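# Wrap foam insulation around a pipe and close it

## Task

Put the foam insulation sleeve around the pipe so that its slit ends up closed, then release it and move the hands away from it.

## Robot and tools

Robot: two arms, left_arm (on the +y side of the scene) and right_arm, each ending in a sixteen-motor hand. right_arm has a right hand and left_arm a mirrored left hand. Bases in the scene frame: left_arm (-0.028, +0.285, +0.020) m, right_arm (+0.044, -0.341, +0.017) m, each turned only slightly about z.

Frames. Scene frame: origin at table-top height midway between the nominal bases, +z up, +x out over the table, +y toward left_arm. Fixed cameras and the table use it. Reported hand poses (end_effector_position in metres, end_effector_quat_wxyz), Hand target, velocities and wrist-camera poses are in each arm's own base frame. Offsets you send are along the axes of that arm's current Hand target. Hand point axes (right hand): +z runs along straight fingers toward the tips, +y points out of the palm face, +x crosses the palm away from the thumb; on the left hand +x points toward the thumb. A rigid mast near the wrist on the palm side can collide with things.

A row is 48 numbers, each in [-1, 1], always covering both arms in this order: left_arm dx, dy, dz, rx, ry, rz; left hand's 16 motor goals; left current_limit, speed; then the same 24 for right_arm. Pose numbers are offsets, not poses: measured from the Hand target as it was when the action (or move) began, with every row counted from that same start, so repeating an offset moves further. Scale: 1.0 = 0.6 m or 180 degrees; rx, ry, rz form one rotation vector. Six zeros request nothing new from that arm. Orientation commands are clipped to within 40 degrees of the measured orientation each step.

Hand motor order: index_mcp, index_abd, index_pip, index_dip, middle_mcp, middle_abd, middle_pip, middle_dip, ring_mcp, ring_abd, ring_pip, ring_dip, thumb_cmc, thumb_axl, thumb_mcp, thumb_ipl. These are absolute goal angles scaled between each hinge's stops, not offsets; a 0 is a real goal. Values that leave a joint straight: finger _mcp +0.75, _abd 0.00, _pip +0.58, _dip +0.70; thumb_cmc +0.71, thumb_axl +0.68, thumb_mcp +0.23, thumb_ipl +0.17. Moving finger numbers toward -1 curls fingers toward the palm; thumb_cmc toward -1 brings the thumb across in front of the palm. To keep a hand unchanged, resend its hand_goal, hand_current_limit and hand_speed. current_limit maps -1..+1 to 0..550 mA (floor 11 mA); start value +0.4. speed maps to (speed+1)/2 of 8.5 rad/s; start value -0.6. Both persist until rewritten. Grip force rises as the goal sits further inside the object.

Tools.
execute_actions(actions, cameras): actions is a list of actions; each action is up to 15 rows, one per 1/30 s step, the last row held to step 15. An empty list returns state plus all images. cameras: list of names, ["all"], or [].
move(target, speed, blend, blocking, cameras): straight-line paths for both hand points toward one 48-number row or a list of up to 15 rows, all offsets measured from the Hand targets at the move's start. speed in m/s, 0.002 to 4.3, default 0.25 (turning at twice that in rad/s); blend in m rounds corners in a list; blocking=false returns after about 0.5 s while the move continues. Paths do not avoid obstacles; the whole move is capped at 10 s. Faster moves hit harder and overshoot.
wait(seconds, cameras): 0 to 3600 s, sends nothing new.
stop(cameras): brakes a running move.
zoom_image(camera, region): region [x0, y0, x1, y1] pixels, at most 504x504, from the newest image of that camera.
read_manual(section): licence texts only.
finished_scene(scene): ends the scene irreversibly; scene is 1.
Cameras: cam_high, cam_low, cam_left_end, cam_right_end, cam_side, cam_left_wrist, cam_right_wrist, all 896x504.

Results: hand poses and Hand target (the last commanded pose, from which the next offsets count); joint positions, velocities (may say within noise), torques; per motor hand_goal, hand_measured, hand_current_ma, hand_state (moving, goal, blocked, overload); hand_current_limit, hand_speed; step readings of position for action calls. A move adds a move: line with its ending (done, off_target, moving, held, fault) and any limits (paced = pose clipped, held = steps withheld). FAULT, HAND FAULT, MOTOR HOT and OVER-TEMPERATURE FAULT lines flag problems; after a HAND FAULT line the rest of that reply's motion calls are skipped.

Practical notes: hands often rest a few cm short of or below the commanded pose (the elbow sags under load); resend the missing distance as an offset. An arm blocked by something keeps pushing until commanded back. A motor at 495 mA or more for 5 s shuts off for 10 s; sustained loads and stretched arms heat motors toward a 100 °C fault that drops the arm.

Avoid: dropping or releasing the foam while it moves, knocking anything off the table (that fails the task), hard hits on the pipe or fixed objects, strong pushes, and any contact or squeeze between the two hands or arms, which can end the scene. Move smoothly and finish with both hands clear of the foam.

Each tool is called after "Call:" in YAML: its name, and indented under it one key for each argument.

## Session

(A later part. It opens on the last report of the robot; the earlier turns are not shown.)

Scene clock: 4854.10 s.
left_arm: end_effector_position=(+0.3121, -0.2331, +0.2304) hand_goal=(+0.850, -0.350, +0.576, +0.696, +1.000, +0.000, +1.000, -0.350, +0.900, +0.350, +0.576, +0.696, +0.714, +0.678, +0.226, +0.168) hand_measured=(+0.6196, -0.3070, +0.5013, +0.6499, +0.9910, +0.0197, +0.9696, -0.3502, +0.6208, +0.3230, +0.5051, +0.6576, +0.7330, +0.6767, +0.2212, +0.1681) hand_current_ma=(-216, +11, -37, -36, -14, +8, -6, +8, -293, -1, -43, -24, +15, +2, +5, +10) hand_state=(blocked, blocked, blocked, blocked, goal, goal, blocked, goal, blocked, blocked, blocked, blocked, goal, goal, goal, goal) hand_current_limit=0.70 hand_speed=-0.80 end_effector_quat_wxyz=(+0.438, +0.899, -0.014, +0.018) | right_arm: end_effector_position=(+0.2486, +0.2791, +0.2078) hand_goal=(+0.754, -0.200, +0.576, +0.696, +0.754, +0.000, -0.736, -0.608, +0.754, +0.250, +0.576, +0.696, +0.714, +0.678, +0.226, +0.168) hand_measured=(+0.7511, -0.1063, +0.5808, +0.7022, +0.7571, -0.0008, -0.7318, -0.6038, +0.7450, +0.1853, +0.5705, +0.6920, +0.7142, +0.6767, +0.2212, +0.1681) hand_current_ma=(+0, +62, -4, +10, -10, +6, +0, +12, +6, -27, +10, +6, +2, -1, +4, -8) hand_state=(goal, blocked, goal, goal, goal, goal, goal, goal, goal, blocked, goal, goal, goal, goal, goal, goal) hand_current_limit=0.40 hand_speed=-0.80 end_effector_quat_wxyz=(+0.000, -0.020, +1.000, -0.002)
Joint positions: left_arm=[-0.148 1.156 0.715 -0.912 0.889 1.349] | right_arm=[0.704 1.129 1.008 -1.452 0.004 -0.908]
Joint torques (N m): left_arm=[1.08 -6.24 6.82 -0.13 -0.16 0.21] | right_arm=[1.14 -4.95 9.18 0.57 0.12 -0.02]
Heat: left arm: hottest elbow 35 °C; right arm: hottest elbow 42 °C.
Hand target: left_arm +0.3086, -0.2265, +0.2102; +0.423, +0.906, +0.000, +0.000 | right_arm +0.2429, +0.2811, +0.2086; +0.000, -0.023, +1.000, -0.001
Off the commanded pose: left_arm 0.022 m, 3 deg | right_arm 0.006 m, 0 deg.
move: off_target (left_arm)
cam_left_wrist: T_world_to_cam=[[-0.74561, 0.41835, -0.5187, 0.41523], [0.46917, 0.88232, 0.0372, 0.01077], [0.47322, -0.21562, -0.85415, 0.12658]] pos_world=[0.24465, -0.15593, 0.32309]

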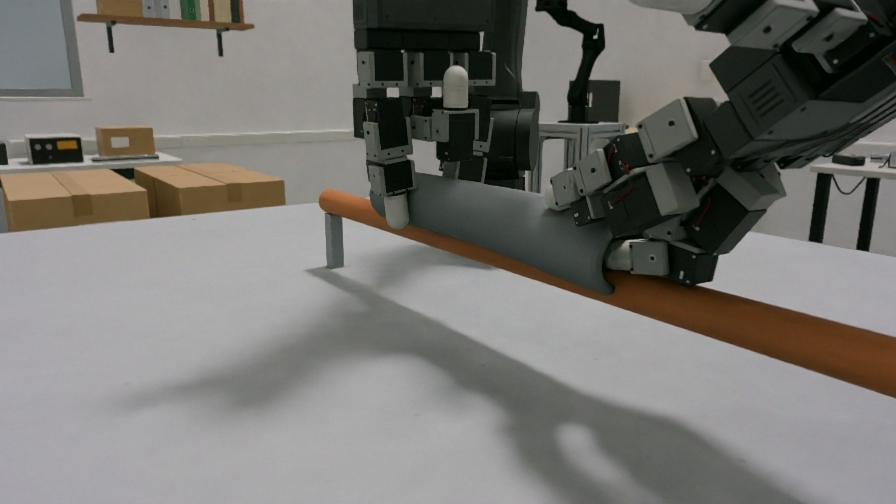

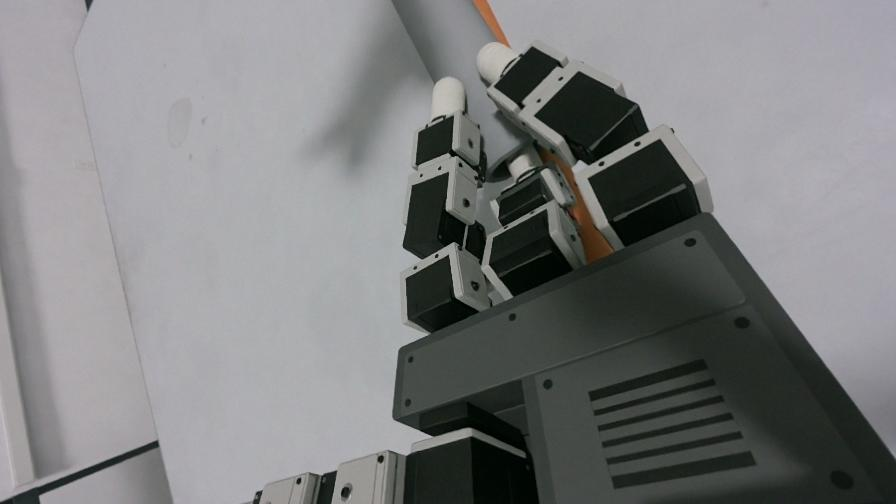

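Call:
move:
  target:
    - [-0.025,-0.0128,-0.0153,0,0,0,0.85,-0.35,0.576,0.696,1,0,1,-0.35,0.95,0.4,0.576,0.696,0.714,0.678,0.226,0.168,0.7,-0.8, 0,0,0,0,0,0,0.754,-0.2,0.576,0.696,0.754,0,-0.737,-0.609,0.754,0.25,0.576,0.696,0.714,0.678,0.226,0.168,0.4,-0.8]
  speed: 0.03
  cameras: ["cam_left_end","cam_left_wrist","cam_right_end"]

Call:
zoom_image:
  camera: "cam_left_end"
  region: [540, 150, 740, 300]

Call:
zoom_image:
  camera: "cam_left_wrist"
  region: [400, 40, 660, 240]

Scene clock: 4859.97 s.
left_arm: end_effector_position=(+0.3016, -0.2208, +0.2311) hand_goal=(+0.850, -0.350, +0.576, +0.696, +1.000, +0.000, +1.000, -0.350, +0.950, +0.400, +0.576, +0.696, +0.714, +0.678, +0.226, +0.168) hand_measured=(+0.6220, -0.3011, +0.5000, +0.6499, +0.9898, +0.0329, +0.9696, -0.3540, +0.6690, +0.3230, +0.4961, +0.6486, +0.7343, +0.6767, +0.2212, +0.1672) hand_current_ma=(-217, +18, -33, -29, -6, +15, -8, +1, -290, -20, -44, -29, +12, -3, +5, +9) hand_state=(blocked, blocked, blocked, blocked, goal, blocked, blocked, goal, blocked, blocked, blocked, blocked, goal, goal, goal, goal) hand_current_limit=0.70 hand_speed=-0.80 end_effector_quat_wxyz=(+0.437, +0.899, -0.013, +0.019) | right_arm: end_effector_position=(+0.2485, +0.2792, +0.2078) hand_goal=(+0.754, -0.200, +0.576, +0.696, +0.754, +0.000, -0.736, -0.608, +0.754, +0.250, +0.576, +0.696, +0.714, +0.678, +0.226, +0.168) hand_measured=(+0.7486, -0.1092, +0.5770, +0.6958, +0.7559, -0.0008, -0.7331, -0.6025, +0.7450, +0.1853, +0.5693, +0.6920, +0.7142, +0.6777, +0.2222, +0.1681) hand_current_ma=(-2, +57, +0, +13, -9, +7, +3, +11, +5, -26, +11, +10, +3, +1, +3, -6) hand_state=(goal, blocked, goal, goal, goal, goal, goal, goal, goal, blocked, goal, goal, goal, goal, goal, goal) hand_current_limit=0.40 hand_speed=-0.80 end_effector_quat_wxyz=(+0.000, -0.021, +1.000, -0.002)
Joint positions: left_arm=[-0.111 1.125 0.697 -0.967 0.894 1.405] | right_arm=[0.704 1.129 1.008 -1.452 0.004 -0.908]
Joint torques (N m): left_arm=[1.03 -6.42 5.94 -0.16 -0.15 0.12] | right_arm=[1.14 -5.07 9.18 0.58 0.11 -0.01]
Heat: left arm: hottest elbow 35 °C; right arm: hottest elbow 42 °C.
Hand target: left_arm +0.2936, -0.2146, +0.2103; +0.423, +0.906, +0.000, +0.000 | right_arm +0.2430, +0.2810, +0.2086; +0.000, -0.023, +1.000, -0.001
Off the commanded pose: left_arm 0.023 m, 3 deg | right_arm 0.006 m, 0 deg.
move: off_target (left_arm)
cam_left_wrist: T_world_to_cam=[[-0.74506, 0.41825, -0.51957, 0.4027], [0.46771, 0.88297, 0.04011, 0.00481], [0.47554, -0.21313, -0.85349, 0.13445]] pos_world=[0.23385, -0.14402, 0.32379]
Images, in order (width x height): cam_left_end 896x504, cam_right_end 896x504, cam_left_wrist 896x504.

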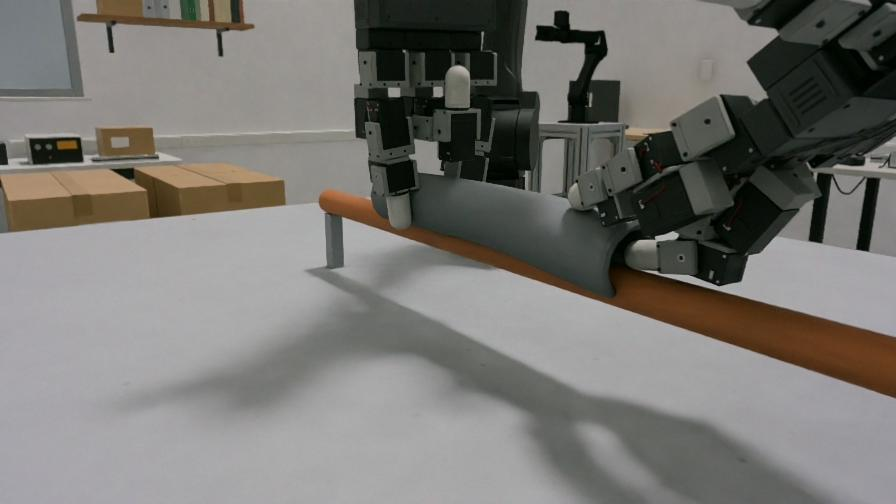

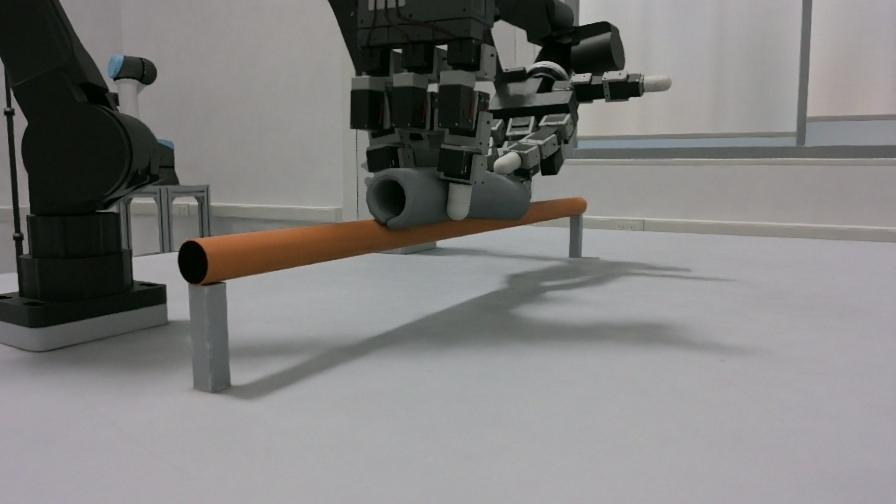

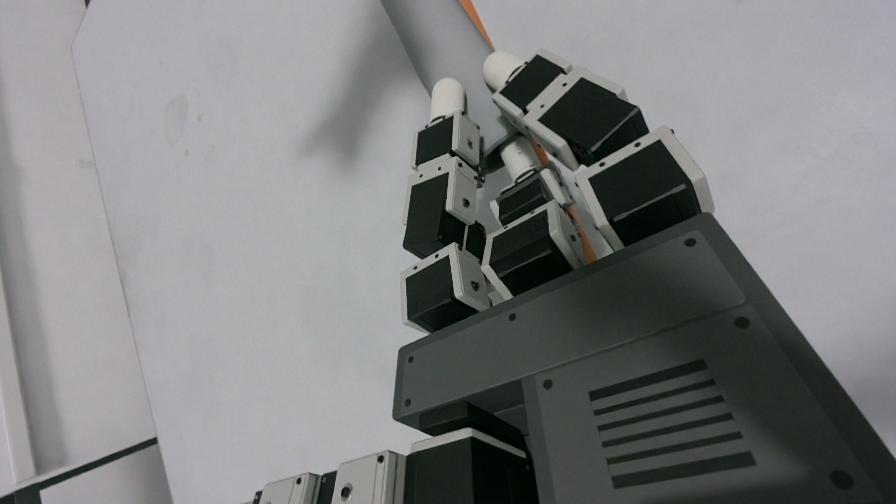

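Scaled by 2.520 from the camera's image (finer frame: 1280x720).

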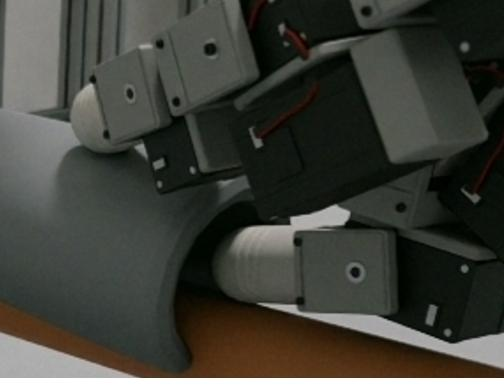

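Scaled by 1.938 from the camera's image (finer frame: 1280x720).

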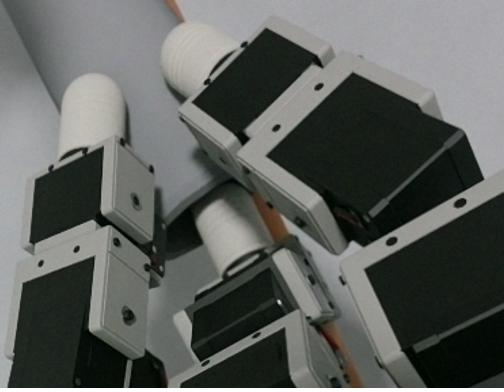

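Call:
wait:
  seconds: 0.1
  cameras: ["all"]

Call:
zoom_image:
  camera: "cam_left_wrist"
  region: [400, 40, 660, 240]

Call:
zoom_image:
  camera: "cam_left_end"
  region: [540, 150, 740, 300]

Scene clock: 4879.67 s.
left_arm: end_effector_position=(+0.3016, -0.2208, +0.2311) hand_goal=(+0.850, -0.350, +0.576, +0.696, +1.000, +0.000, +1.000, -0.350, +0.950, +0.400, +0.576, +0.696, +0.714, +0.678, +0.226, +0.168) hand_measured=(+0.6208, -0.3011, +0.5013, +0.6512, +0.9898, +0.0329, +0.9683, -0.3540, +0.6690, +0.3215, +0.4961, +0.6486, +0.7330, +0.6777, +0.2212, +0.1681) hand_current_ma=(-212, +21, -34, -28, -7, +16, -9, +4, -295, -16, -44, -28, +10, -4, +3, +8) hand_state=(blocked, blocked, blocked, blocked, goal, blocked, blocked, goal, blocked, blocked, blocked, blocked, goal, goal, goal, goal) hand_current_limit=0.70 hand_speed=-0.80 end_effector_quat_wxyz=(+0.437, +0.899, -0.014, +0.019) | right_arm: end_effector_position=(+0.2485, +0.2792, +0.2078) hand_goal=(+0.754, -0.200, +0.576, +0.696, +0.754, +0.000, -0.736, -0.608, +0.754, +0.250, +0.576, +0.696, +0.714, +0.678, +0.226, +0.168) hand_measured=(+0.7486, -0.1077, +0.5770, +0.6945, +0.7559, -0.0008, -0.7331, -0.6012, +0.7450, +0.1838, +0.5705, +0.6920, +0.7142, +0.6777, +0.2212, +0.1672) hand_current_ma=(+3, +56, -3, +8, -11, +2, +3, +7, +8, -31, +9, +8, +3, +1, +3, -7) hand_state=(goal, blocked, goal, goal, goal, goal, goal, goal, goal, blocked, goal, goal, goal, goal, goal, goal) hand_current_limit=0.40 hand_speed=-0.80 end_effector_quat_wxyz=(+0.000, -0.021, +1.000, -0.002)
Joint positions: left_arm=[-0.111 1.125 0.697 -0.967 0.894 1.405] | right_arm=[0.704 1.129 1.008 -1.452 0.004 -0.908]
Joint torques (N m): left_arm=[0.79 -6.42 5.86 -0.24 -0.14 0.13] | right_arm=[1.08 -4.95 9.17 0.58 0.11 -0.02]
Heat: left arm: hottest elbow 34 °C; right arm: hottest elbow 42 °C.
Hand target: left_arm +0.2936, -0.2146, +0.2103; +0.423, +0.906, +0.000, +0.000 | right_arm +0.2430, +0.2810, +0.2086; +0.000, -0.023, +1.000, -0.001
Off the commanded pose: left_arm 0.023 m, 3 deg | right_arm 0.006 m, 0 deg.
wait: 0.10 s; at rest from the start
cam_left_wrist: T_world_to_cam=[[-0.7448, 0.41841, -0.51981, 0.40267], [0.46788, 0.88287, 0.04025, 0.00475], [0.47576, -0.21324, -0.85333, 0.13438]] pos_world=[0.23375, -0.14402, 0.32379]
cam_right_wrist: T_world_to_cam=[[0.73902, 0.67361, 0.01012, -0.3432], [0.44773, -0.50232, 0.73974, -0.17009], [0.50338, -0.54215, -0.67282, 0.29216]] pos_world=[0.18272, 0.30414, 0.32587]

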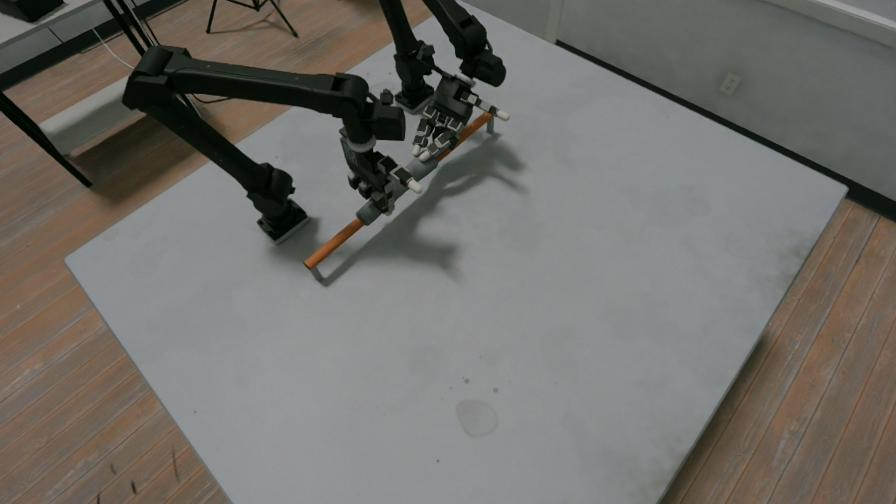

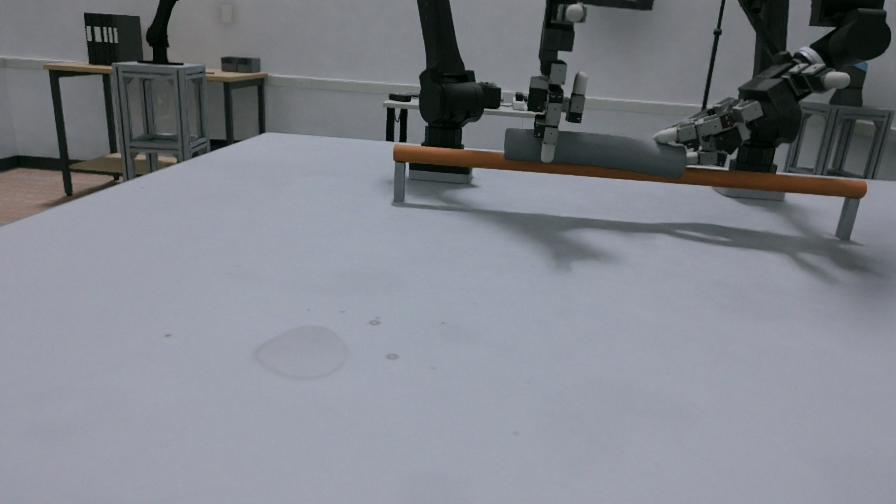

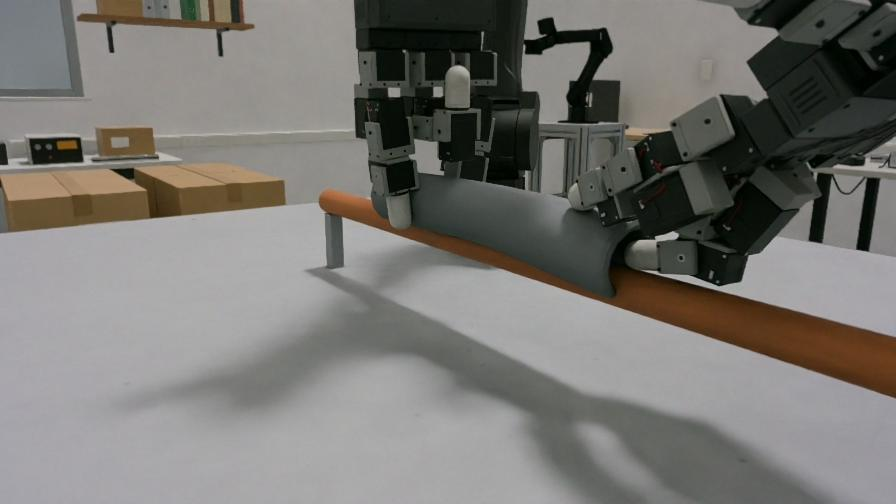

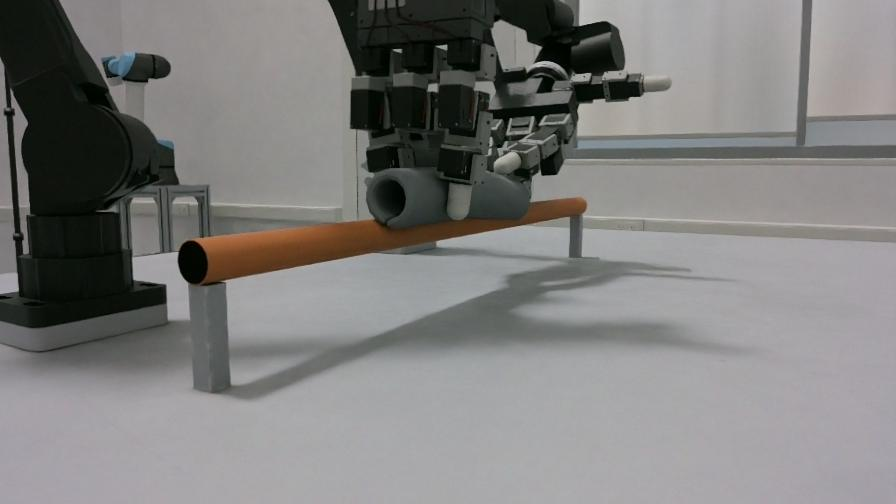

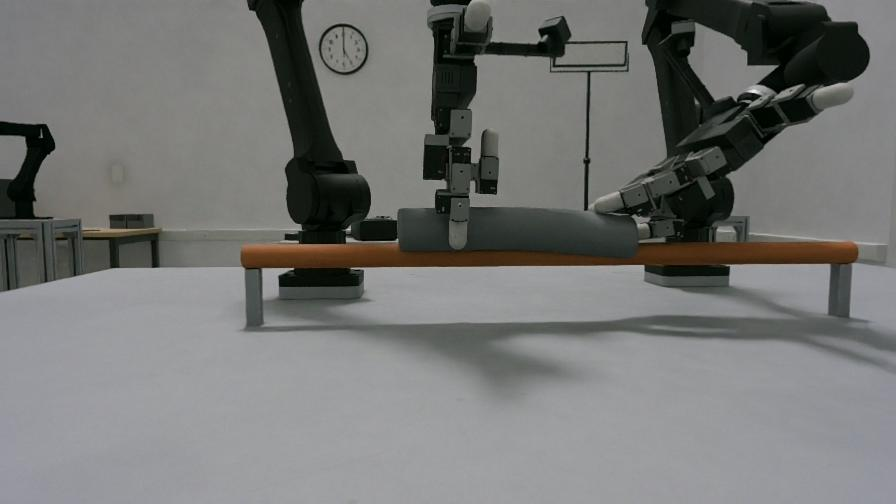

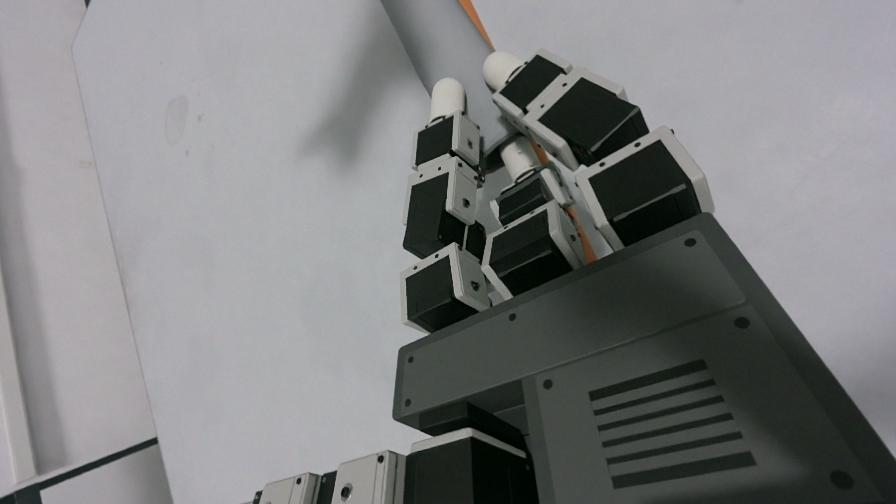

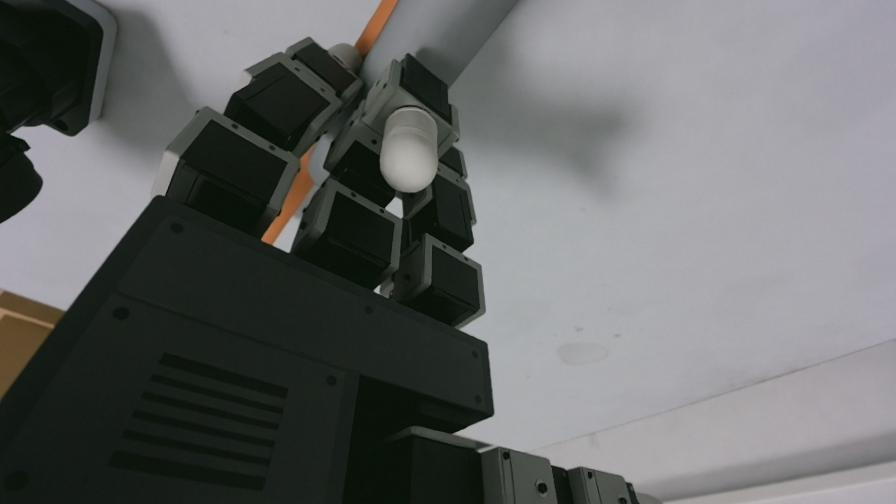

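Scaled by 1.938 from the camera's image (finer frame: 1280x720).

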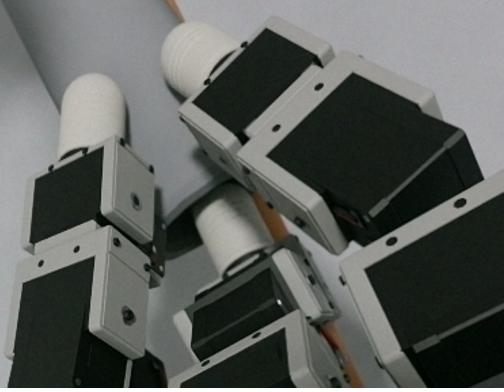

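Scaled by 2.520 from the camera's image (finer frame: 1280x720).

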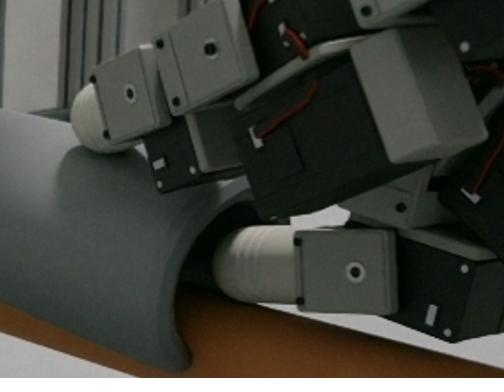

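Call:
move:
  target:
    - [0,0.0086,0.0102,0,0,0,0.85,-0.35,0.576,0.696,1,0,1,-0.35,0.95,0.4,0.576,0.696,0.714,0.678,0.226,0.168,0.7,-0.8,0,0,0,0,0,0,0.754,-0.2,0.576,0.696,0.754,0,-0.737,-0.609,0.754,0.25,0.576,0.696,0.714,0.678,0.226,0.168,0.4,-0.8]
    - [-0.02,0.0086,0.0102,0,0,0,0.85,-0.3,0.576,0.696,1,0,1,-0.35,0.95,0.4,0.576,0.696,0.714,0.678,0.226,0.168,0.7,-0.8,0,0,0,0,0,0,0.754,-0.2,0.576,0.696,0.754,0,-0.737,-0.609,0.754,0.25,0.576,0.696,0.714,0.678,0.226,0.168,0.4,-0.8]
  speed: 0.03
  cameras: ["cam_left_end","cam_left_wrist","cam_side"]

Call:
zoom_image:
  camera: "cam_left_wrist"
  region: [400, 40, 660, 240]

Call:
zoom_image:
  camera: "cam_left_end"
  region: [540, 150, 740, 300]

Scene clock: 4902.57 s.
left_arm: end_effector_position=(+0.2896, -0.2220, +0.2307) hand_goal=(+0.850, -0.300, +0.576, +0.696, +1.000, +0.000, +1.000, -0.350, +0.950, +0.400, +0.576, +0.696, +0.714, +0.678, +0.226, +0.168) hand_measured=(+0.6305, -0.2909, +0.5013, +0.6512, +0.9995, +0.0432, +0.9696, -0.3553, +0.7149, +0.3230, +0.4961, +0.6486, +0.7330, +0.6777, +0.2203, +0.1681) hand_current_ma=(-204, +7, -36, -28, -6, +20, -2, +5, -234, -16, -49, -36, +7, +3, +0, +6) hand_state=(blocked, goal, blocked, blocked, goal, blocked, blocked, goal, blocked, blocked, blocked, blocked, goal, goal, goal, goal) hand_current_limit=0.70 hand_speed=-0.80 end_effector_quat_wxyz=(+0.436, +0.900, -0.012, +0.022) | right_arm: end_effector_position=(+0.2483, +0.2794, +0.2078) hand_goal=(+0.754, -0.200, +0.576, +0.696, +0.754, +0.000, -0.736, -0.608, +0.754, +0.250, +0.576, +0.696, +0.714, +0.678, +0.226, +0.168) hand_measured=(+0.7438, -0.1180, +0.5770, +0.6958, +0.7571, -0.0008, -0.7331, -0.6025, +0.7462, +0.1838, +0.5782, +0.6945, +0.7142, +0.6767, +0.2212, +0.1681) hand_current_ma=(+0, +49, -5, +5, -9, +5, +1, +7, +7, -29, +11, +5, +2, +1, +3, +0) hand_state=(goal, blocked, goal, goal, goal, goal, goal, goal, goal, blocked, goal, goal, goal, goal, goal, goal) hand_current_limit=0.40 hand_speed=-0.80 end_effector_quat_wxyz=(+0.000, -0.021, +1.000, -0.002)
Joint positions: left_arm=[-0.122 1.081 0.667 -0.96 0.888 1.382] | right_arm=[0.705 1.129 1.008 -1.452 0.004 -0.908]
Joint torques (N m): left_arm=[-0.79 -5.77 6.01 0.38 -0.14 -0.13] | right_arm=[0.97 -5.01 9.17 0.59 0.11 -0.02]
Heat: left arm: hottest elbow 34 °C; right arm: hottest elbow 42 °C.
Hand target: left_arm +0.2816, -0.2225, +0.2102; +0.423, +0.906, +0.000, +0.000 | right_arm +0.2430, +0.2811, +0.2086; +0.000, -0.023, +1.000, -0.001
Off the commanded pose: left_arm 0.022 m, 3 deg | right_arm 0.006 m, 0 deg.
move: off_target (left_arm); target 2's new numbers were sent with left_arm's hand 0.022 m and 3 deg from that target
cam_left_wrist: T_world_to_cam=[[-0.74484, 0.41655, -0.52125, 0.39399], [0.46371, 0.88487, 0.04452, 0.01199], [0.47979, -0.20855, -0.85224, 0.13911]] pos_world=[0.22115, -0.14572, 0.32339]
Images, in order (width x height): cam_left_end 896x504, cam_side 896x504, cam_left_wrist 896x504.

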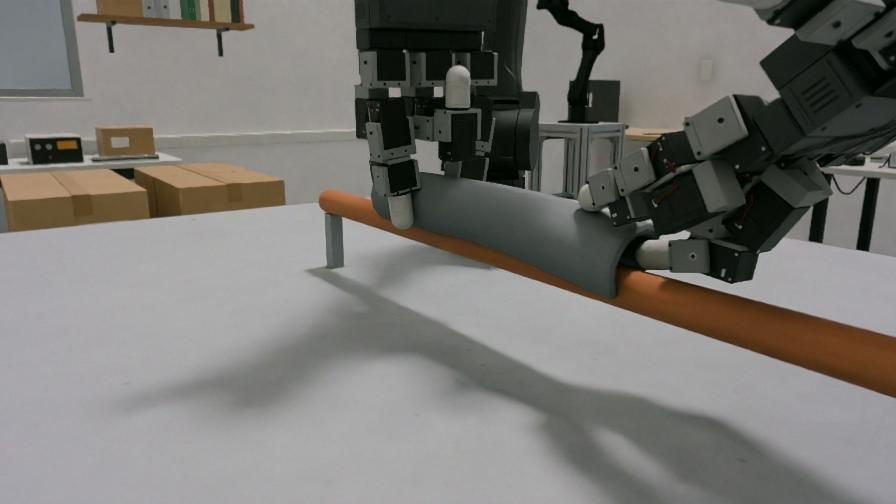

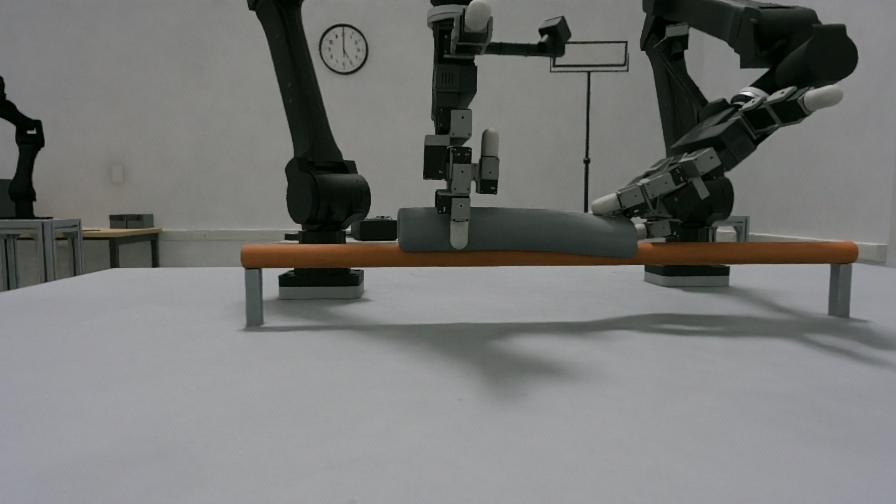

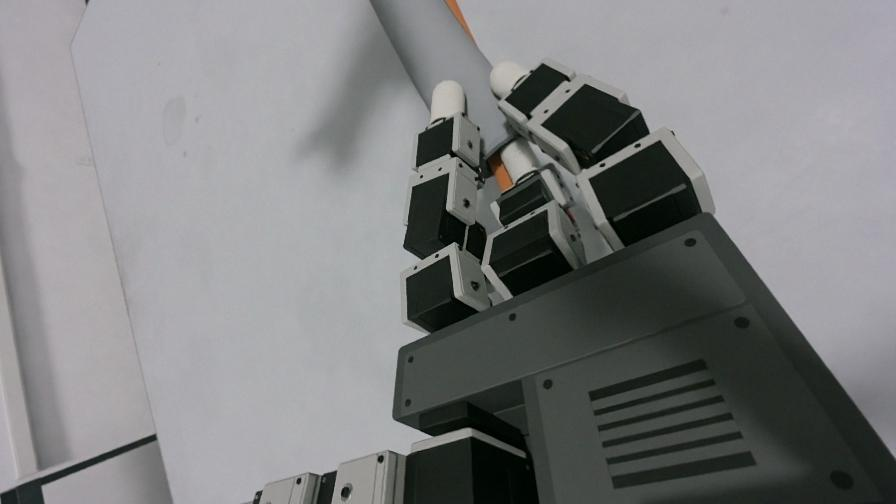

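Scaled by 1.938 from the camera's image (finer frame: 1280x720).

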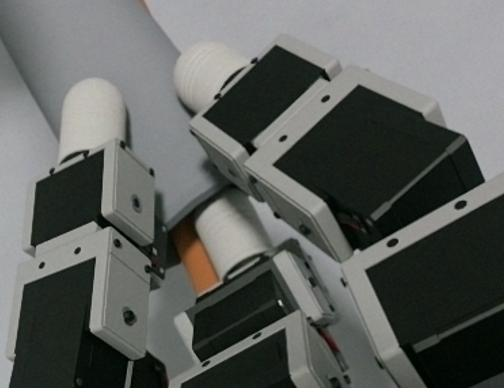

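Scaled by 2.520 from the camera's image (finer frame: 1280x720).

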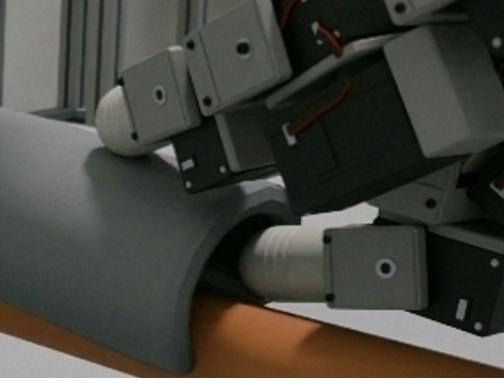

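Call:
zoom_image:
  camera: "cam_left_wrist"
  region: [450, 60, 570, 200]

Call:
zoom_image:
  camera: "cam_left_end"
  region: [590, 200, 680, 310]

Scaled by 3.600 from the camera's image (finer frame: 1280x720).

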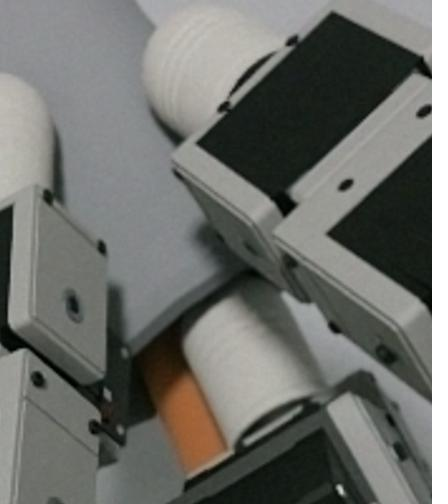

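Scaled by 4.582 from the camera's image (finer frame: 1280x720).

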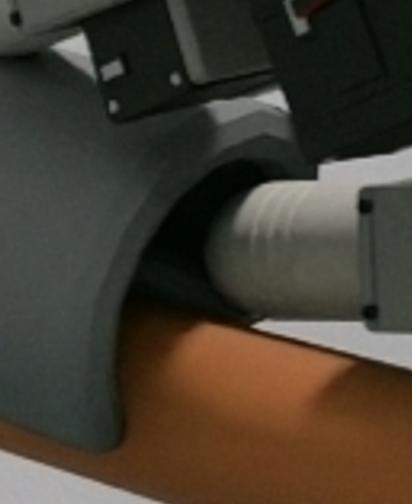

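Call:
move:
  target:
    - [-0.0133,-0.005,0.009,0,0,0,0.85,-0.2,0.576,0.696,1,0,1,-0.35,0.5,0.4,0.576,0.696,0.714,0.678,0.226,0.168,0.7,-0.8,0,0,0,0,0,0,0.754,-0.2,0.576,0.696,0.754,0,-0.737,-0.609,0.754,0.25,0.576,0.696,0.714,0.678,0.226,0.168,0.4,-0.8]
    - [-0.0133,-0.01,0.015,0,0,0,0.85,-0.15,0.576,0.696,1,0,1,-0.35,0.3,0.2,0.576,0.696,0.714,0.678,0.226,0.168,0.7,-0.8,0,0,0,0,0,0,0.754,-0.2,0.576,0.696,0.754,0,-0.737,-0.609,0.754,0.25,0.576,0.696,0.714,0.678,0.226,0.168,0.4,-0.8]
  speed: 0.03
  cameras: ["cam_left_end","cam_left_wrist","cam_side"]

Call:
zoom_image:
  camera: "cam_left_wrist"
  region: [450, 60, 570, 200]

Call:
zoom_image:
  camera: "cam_left_end"
  region: [590, 200, 680, 310]

Scene clock: 4951.33 s.
left_arm: end_effector_position=(+0.2817, -0.2221, +0.2237) hand_goal=(+0.850, -0.150, +0.576, +0.696, +1.000, +0.000, +1.000, -0.350, +0.300, +0.200, +0.576, +0.696, +0.714, +0.678, +0.226, +0.168) hand_measured=(+0.6293, -0.2425, +0.4692, +0.6359, +0.9995, +0.0329, +0.9709, -0.3706, +0.3760, +0.2087, +0.5744, +0.6869, +0.7343, +0.6777, +0.2212, +0.1681) hand_current_ma=(-201, -26, -61, -41, -2, +13, -7, +0, +43, +8, +3, -5, +12, -5, +3, +9) hand_state=(blocked, blocked, blocked, blocked, goal, blocked, blocked, blocked, blocked, goal, goal, goal, goal, goal, goal, goal) hand_current_limit=0.70 hand_speed=-0.80 end_effector_quat_wxyz=(+0.434, +0.900, -0.009, +0.023) | right_arm: end_effector_position=(+0.2483, +0.2794, +0.2078) hand_goal=(+0.754, -0.200, +0.576, +0.696, +0.754, +0.000, -0.736, -0.608, +0.754, +0.250, +0.576, +0.696, +0.714, +0.678, +0.226, +0.168) hand_measured=(+0.7438, -0.1180, +0.5795, +0.7022, +0.7559, -0.0008, -0.7331, -0.6025, +0.7498, +0.1838, +0.5770, +0.7022, +0.7142, +0.6767, +0.2212, +0.1681) hand_current_ma=(-2, +49, -3, +11, -9, +4, +1, +10, +6, -25, +10, +12, +1, -2, +1, -4) hand_state=(goal, blocked, goal, goal, goal, goal, goal, goal, goal, blocked, goal, goal, goal, goal, goal, goal) hand_current_limit=0.40 hand_speed=-0.80 end_effector_quat_wxyz=(+0.000, -0.021, +1.000, -0.002)
Joint positions: left_arm=[-0.128 1.056 0.632 -0.933 0.882 1.361] | right_arm=[0.705 1.129 1.008 -1.452 0.004 -0.908]
Joint torques (N m): left_arm=[-1.44 -4.13 5.7 1.02 0 -0.11] | right_arm=[0.85 -5.01 9.2 0.59 0.12 -0.01]
Heat: left arm: hottest elbow 34 °C; right arm: hottest elbow 42 °C.
Hand target: left_arm +0.2736, -0.2256, +0.1998; +0.423, +0.906, +0.000, +0.000 | right_arm +0.2430, +0.2811, +0.2086; +0.000, -0.023, +1.000, -0.001
Off the commanded pose: left_arm 0.025 m, 3 deg | right_arm 0.006 m, 0 deg.
move: off_target (left_arm); target 2's new numbers were sent with left_arm's hand 0.025 m and 3 deg from that target
cam_left_wrist: T_world_to_cam=[[-0.7484, 0.41201, -0.51976, 0.3842], [0.45627, 0.88858, 0.04738, 0.01834], [0.48137, -0.20169, -0.853, 0.13818]] pos_world=[0.21266, -0.14672, 0.31669]
Images, in order (width x height): cam_left_end 896x504, cam_side 896x504, cam_left_wrist 896x504.

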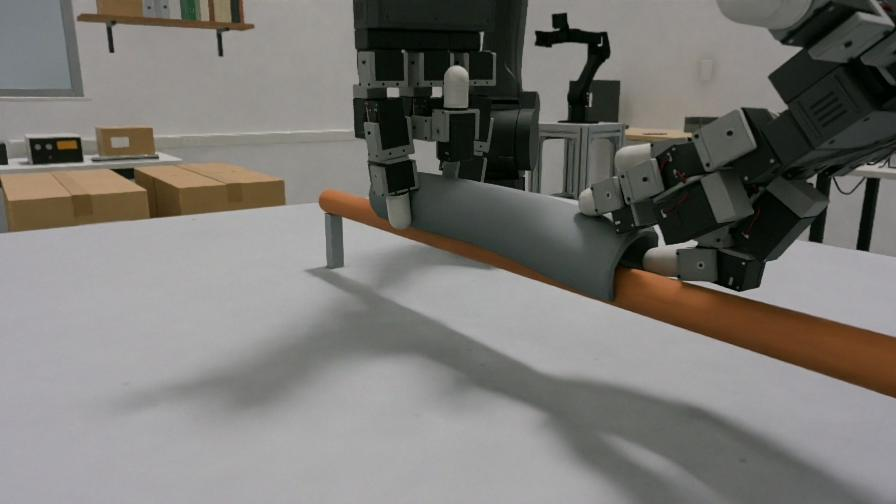

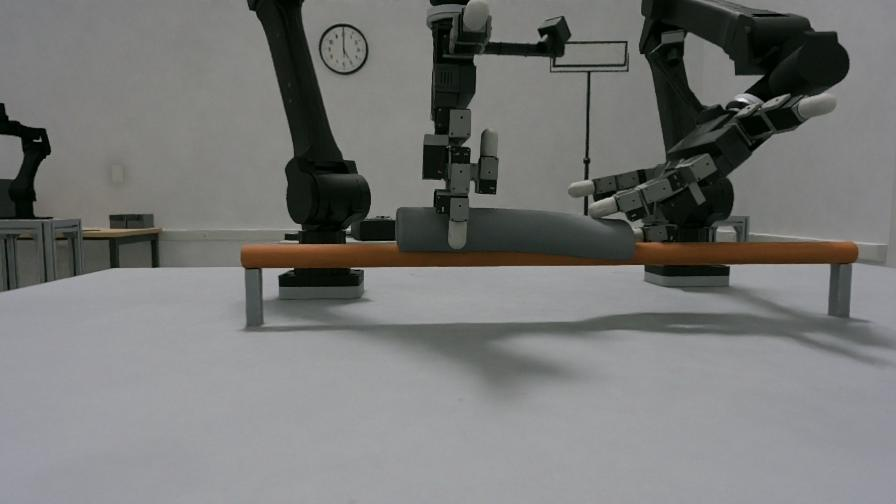

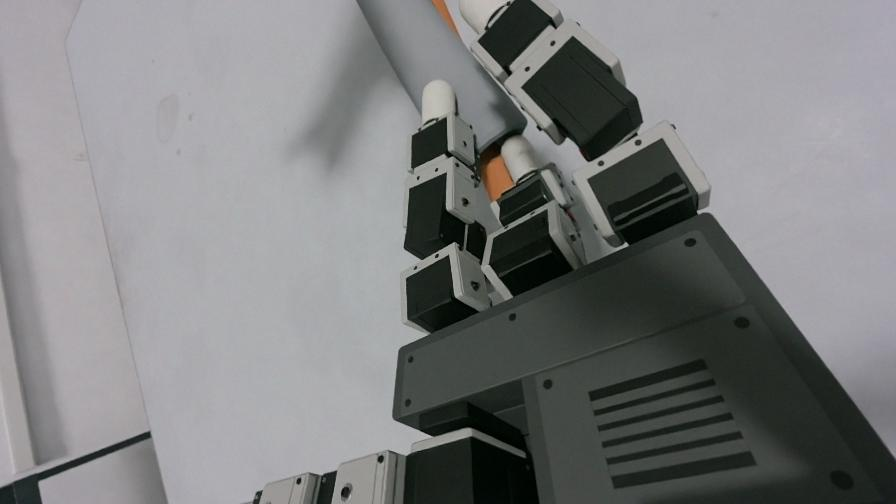

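Scaled by 3.600 from the camera's image (finer frame: 1280x720).

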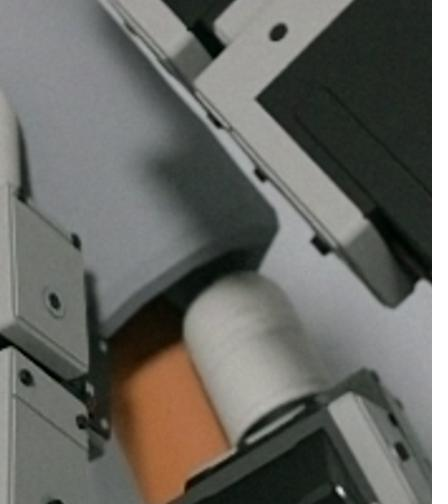

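Scaled by 4.582 from the camera's image (finer frame: 1280x720).

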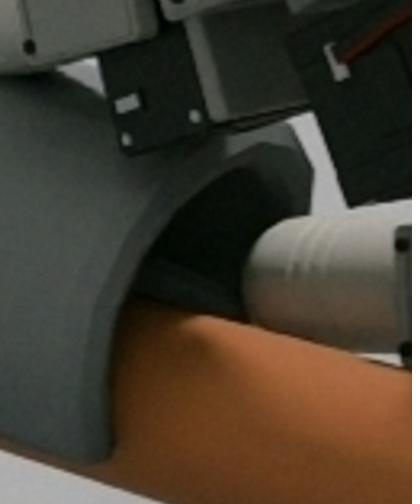

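Call:
move:
  target:
    - [-0.008,-0.0077,0.0064,0,0,0,0.85,-0.15,0.576,0.696,1,0,1,-0.35,0.3,0.2,0.576,0.696,0.714,0.678,0.226,0.168,0.7,-0.8,0,0,0,0,0,0,0.754,-0.2,0.576,0.696,0.754,0,-0.737,-0.609,0.754,0.25,0.576,0.696,0.714,0.678,0.226,0.168,0.4,-0.8]
    - [-0.008,-0.0153,0.0128,0,0,0,0.85,-0.1,0.576,0.696,1,0,1,-0.35,0.3,0.2,0.576,0.696,0.714,0.678,0.226,0.168,0.7,-0.8,0,0,0,0,0,0,0.754,-0.2,0.576,0.696,0.754,0,-0.737,-0.609,0.754,0.25,0.576,0.696,0.714,0.678,0.226,0.168,0.4,-0.8]
  speed: 0.03
  cameras: ["cam_left_end","cam_left_wrist","cam_side"]

Call:
zoom_image:
  camera: "cam_left_wrist"
  region: [450, 60, 570, 200]

Call:
zoom_image:
  camera: "cam_left_end"
  region: [590, 200, 680, 310]

Scene clock: 4961.70 s.
left_arm: end_effector_position=(+0.2776, -0.2218, +0.2226) hand_goal=(+0.850, -0.100, +0.576, +0.696, +1.000, +0.000, +1.000, -0.350, +0.300, +0.200, +0.576, +0.696, +0.714, +0.678, +0.226, +0.168) hand_measured=(+0.6293, -0.1986, +0.4692, +0.6359, +1.0000, +0.0329, +0.9735, -0.3859, +0.3760, +0.2087, +0.5744, +0.6869, +0.7330, +0.6777, +0.2212, +0.1681) hand_current_ma=(-209, -26, -62, -44, -3, +14, -5, -7, +47, +11, +2, -14, +15, -4, -1, +12) hand_state=(blocked, blocked, blocked, blocked, goal, blocked, blocked, blocked, blocked, goal, goal, goal, goal, goal, goal, goal) hand_current_limit=0.70 hand_speed=-0.80 end_effector_quat_wxyz=(+0.437, +0.898, -0.014, +0.035) | right_arm: end_effector_position=(+0.2483, +0.2794, +0.2078) hand_goal=(+0.754, -0.200, +0.576, +0.696, +0.754, +0.000, -0.736, -0.608, +0.754, +0.250, +0.576, +0.696, +0.714, +0.678, +0.226, +0.168) hand_measured=(+0.7535, -0.1165, +0.5808, +0.7009, +0.7559, -0.0008, -0.7318, -0.6025, +0.7535, +0.1853, +0.5770, +0.7009, +0.7142, +0.6767, +0.2222, +0.1672) hand_current_ma=(+0, +48, -4, +9, -8, +4, +1, +7, +6, -22, +10, +9, +0, +1, +0, -3) hand_state=(goal, blocked, goal, goal, goal, goal, goal, goal, goal, blocked, goal, goal, goal, goal, goal, goal) hand_current_limit=0.40 hand_speed=-0.80 end_effector_quat_wxyz=(+0.000, -0.021, +1.000, -0.002)
Joint positions: left_arm=[-0.128 1.038 0.61 -0.903 0.885 1.36] | right_arm=[0.705 1.129 1.008 -1.452 0.004 -0.908]
Joint torques (N m): left_arm=[-1.61 -2.67 4.88 1.17 -0.16 -0.12] | right_arm=[1.03 -5.01 9.17 0.58 0.11 -0.02]
Heat: left arm: hottest elbow 33 °C; right arm: hottest elbow 42 °C.
Hand target: left_arm +0.2688, -0.2256, +0.1880; +0.423, +0.906, +0.000, +0.000 | right_arm +0.2430, +0.2811, +0.2086; +0.000, -0.023, +1.000, -0.001
Off the commanded pose: left_arm 0.036 m, 5 deg | right_arm 0.006 m, 0 deg.
move: off_target (left_arm); target 2's new numbers were sent with left_arm's hand 0.036 m and 5 deg from that target
cam_left_wrist: T_world_to_cam=[[-0.73477, 0.40857, -0.54147, 0.38061], [0.45522, 0.8888, 0.05294, 0.01908], [0.50289, -0.20759, -0.83905, 0.12885]] pos_world=[0.20618, -0.14572, 0.31319]
Images, in order (width x height): cam_left_end 896x504, cam_side 896x504, cam_left_wrist 896x504.

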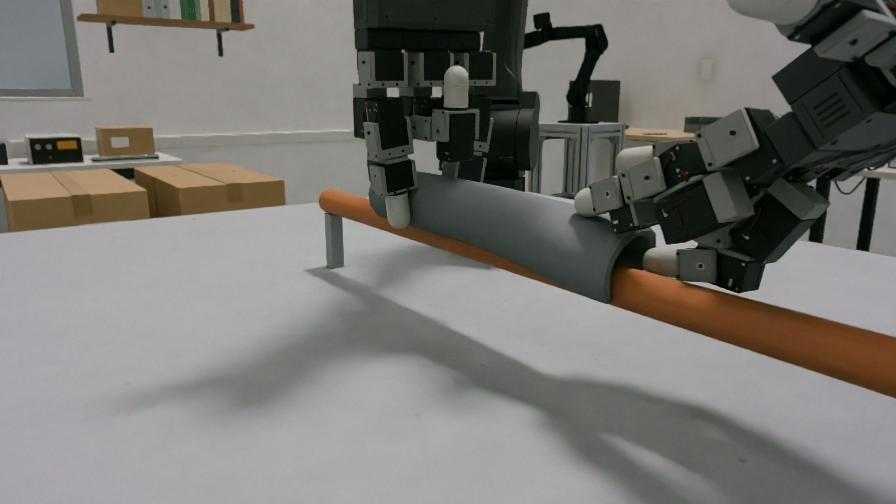

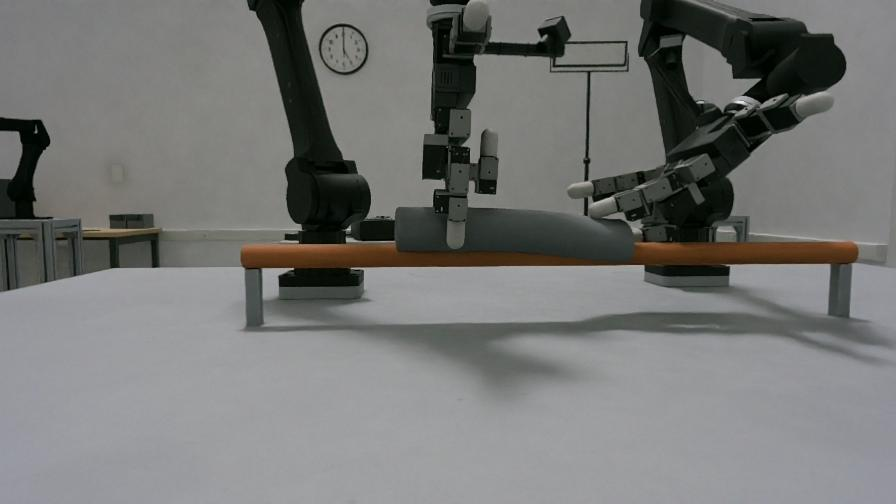

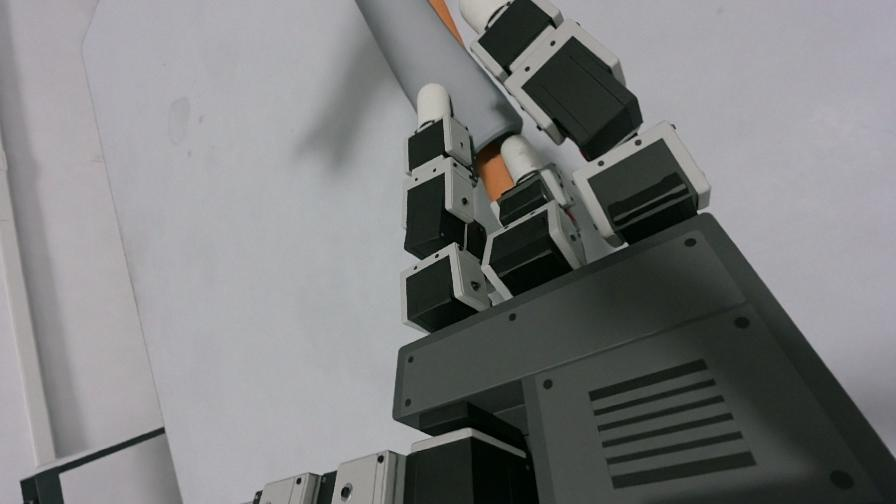

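Scaled by 3.600 from the camera's image (finer frame: 1280x720).

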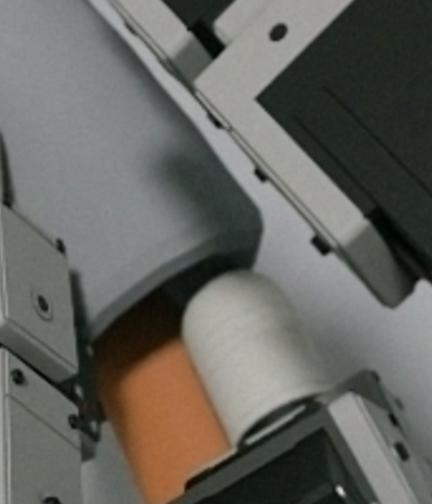

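Scaled by 4.582 from the camera's image (finer frame: 1280x720).

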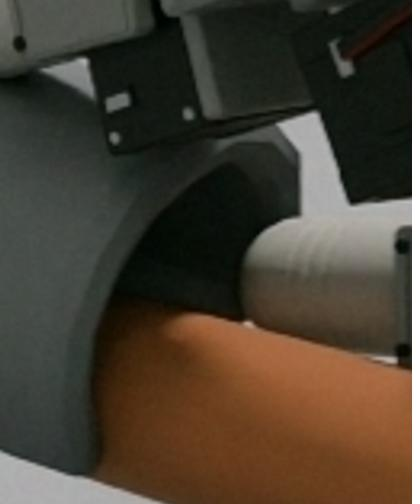

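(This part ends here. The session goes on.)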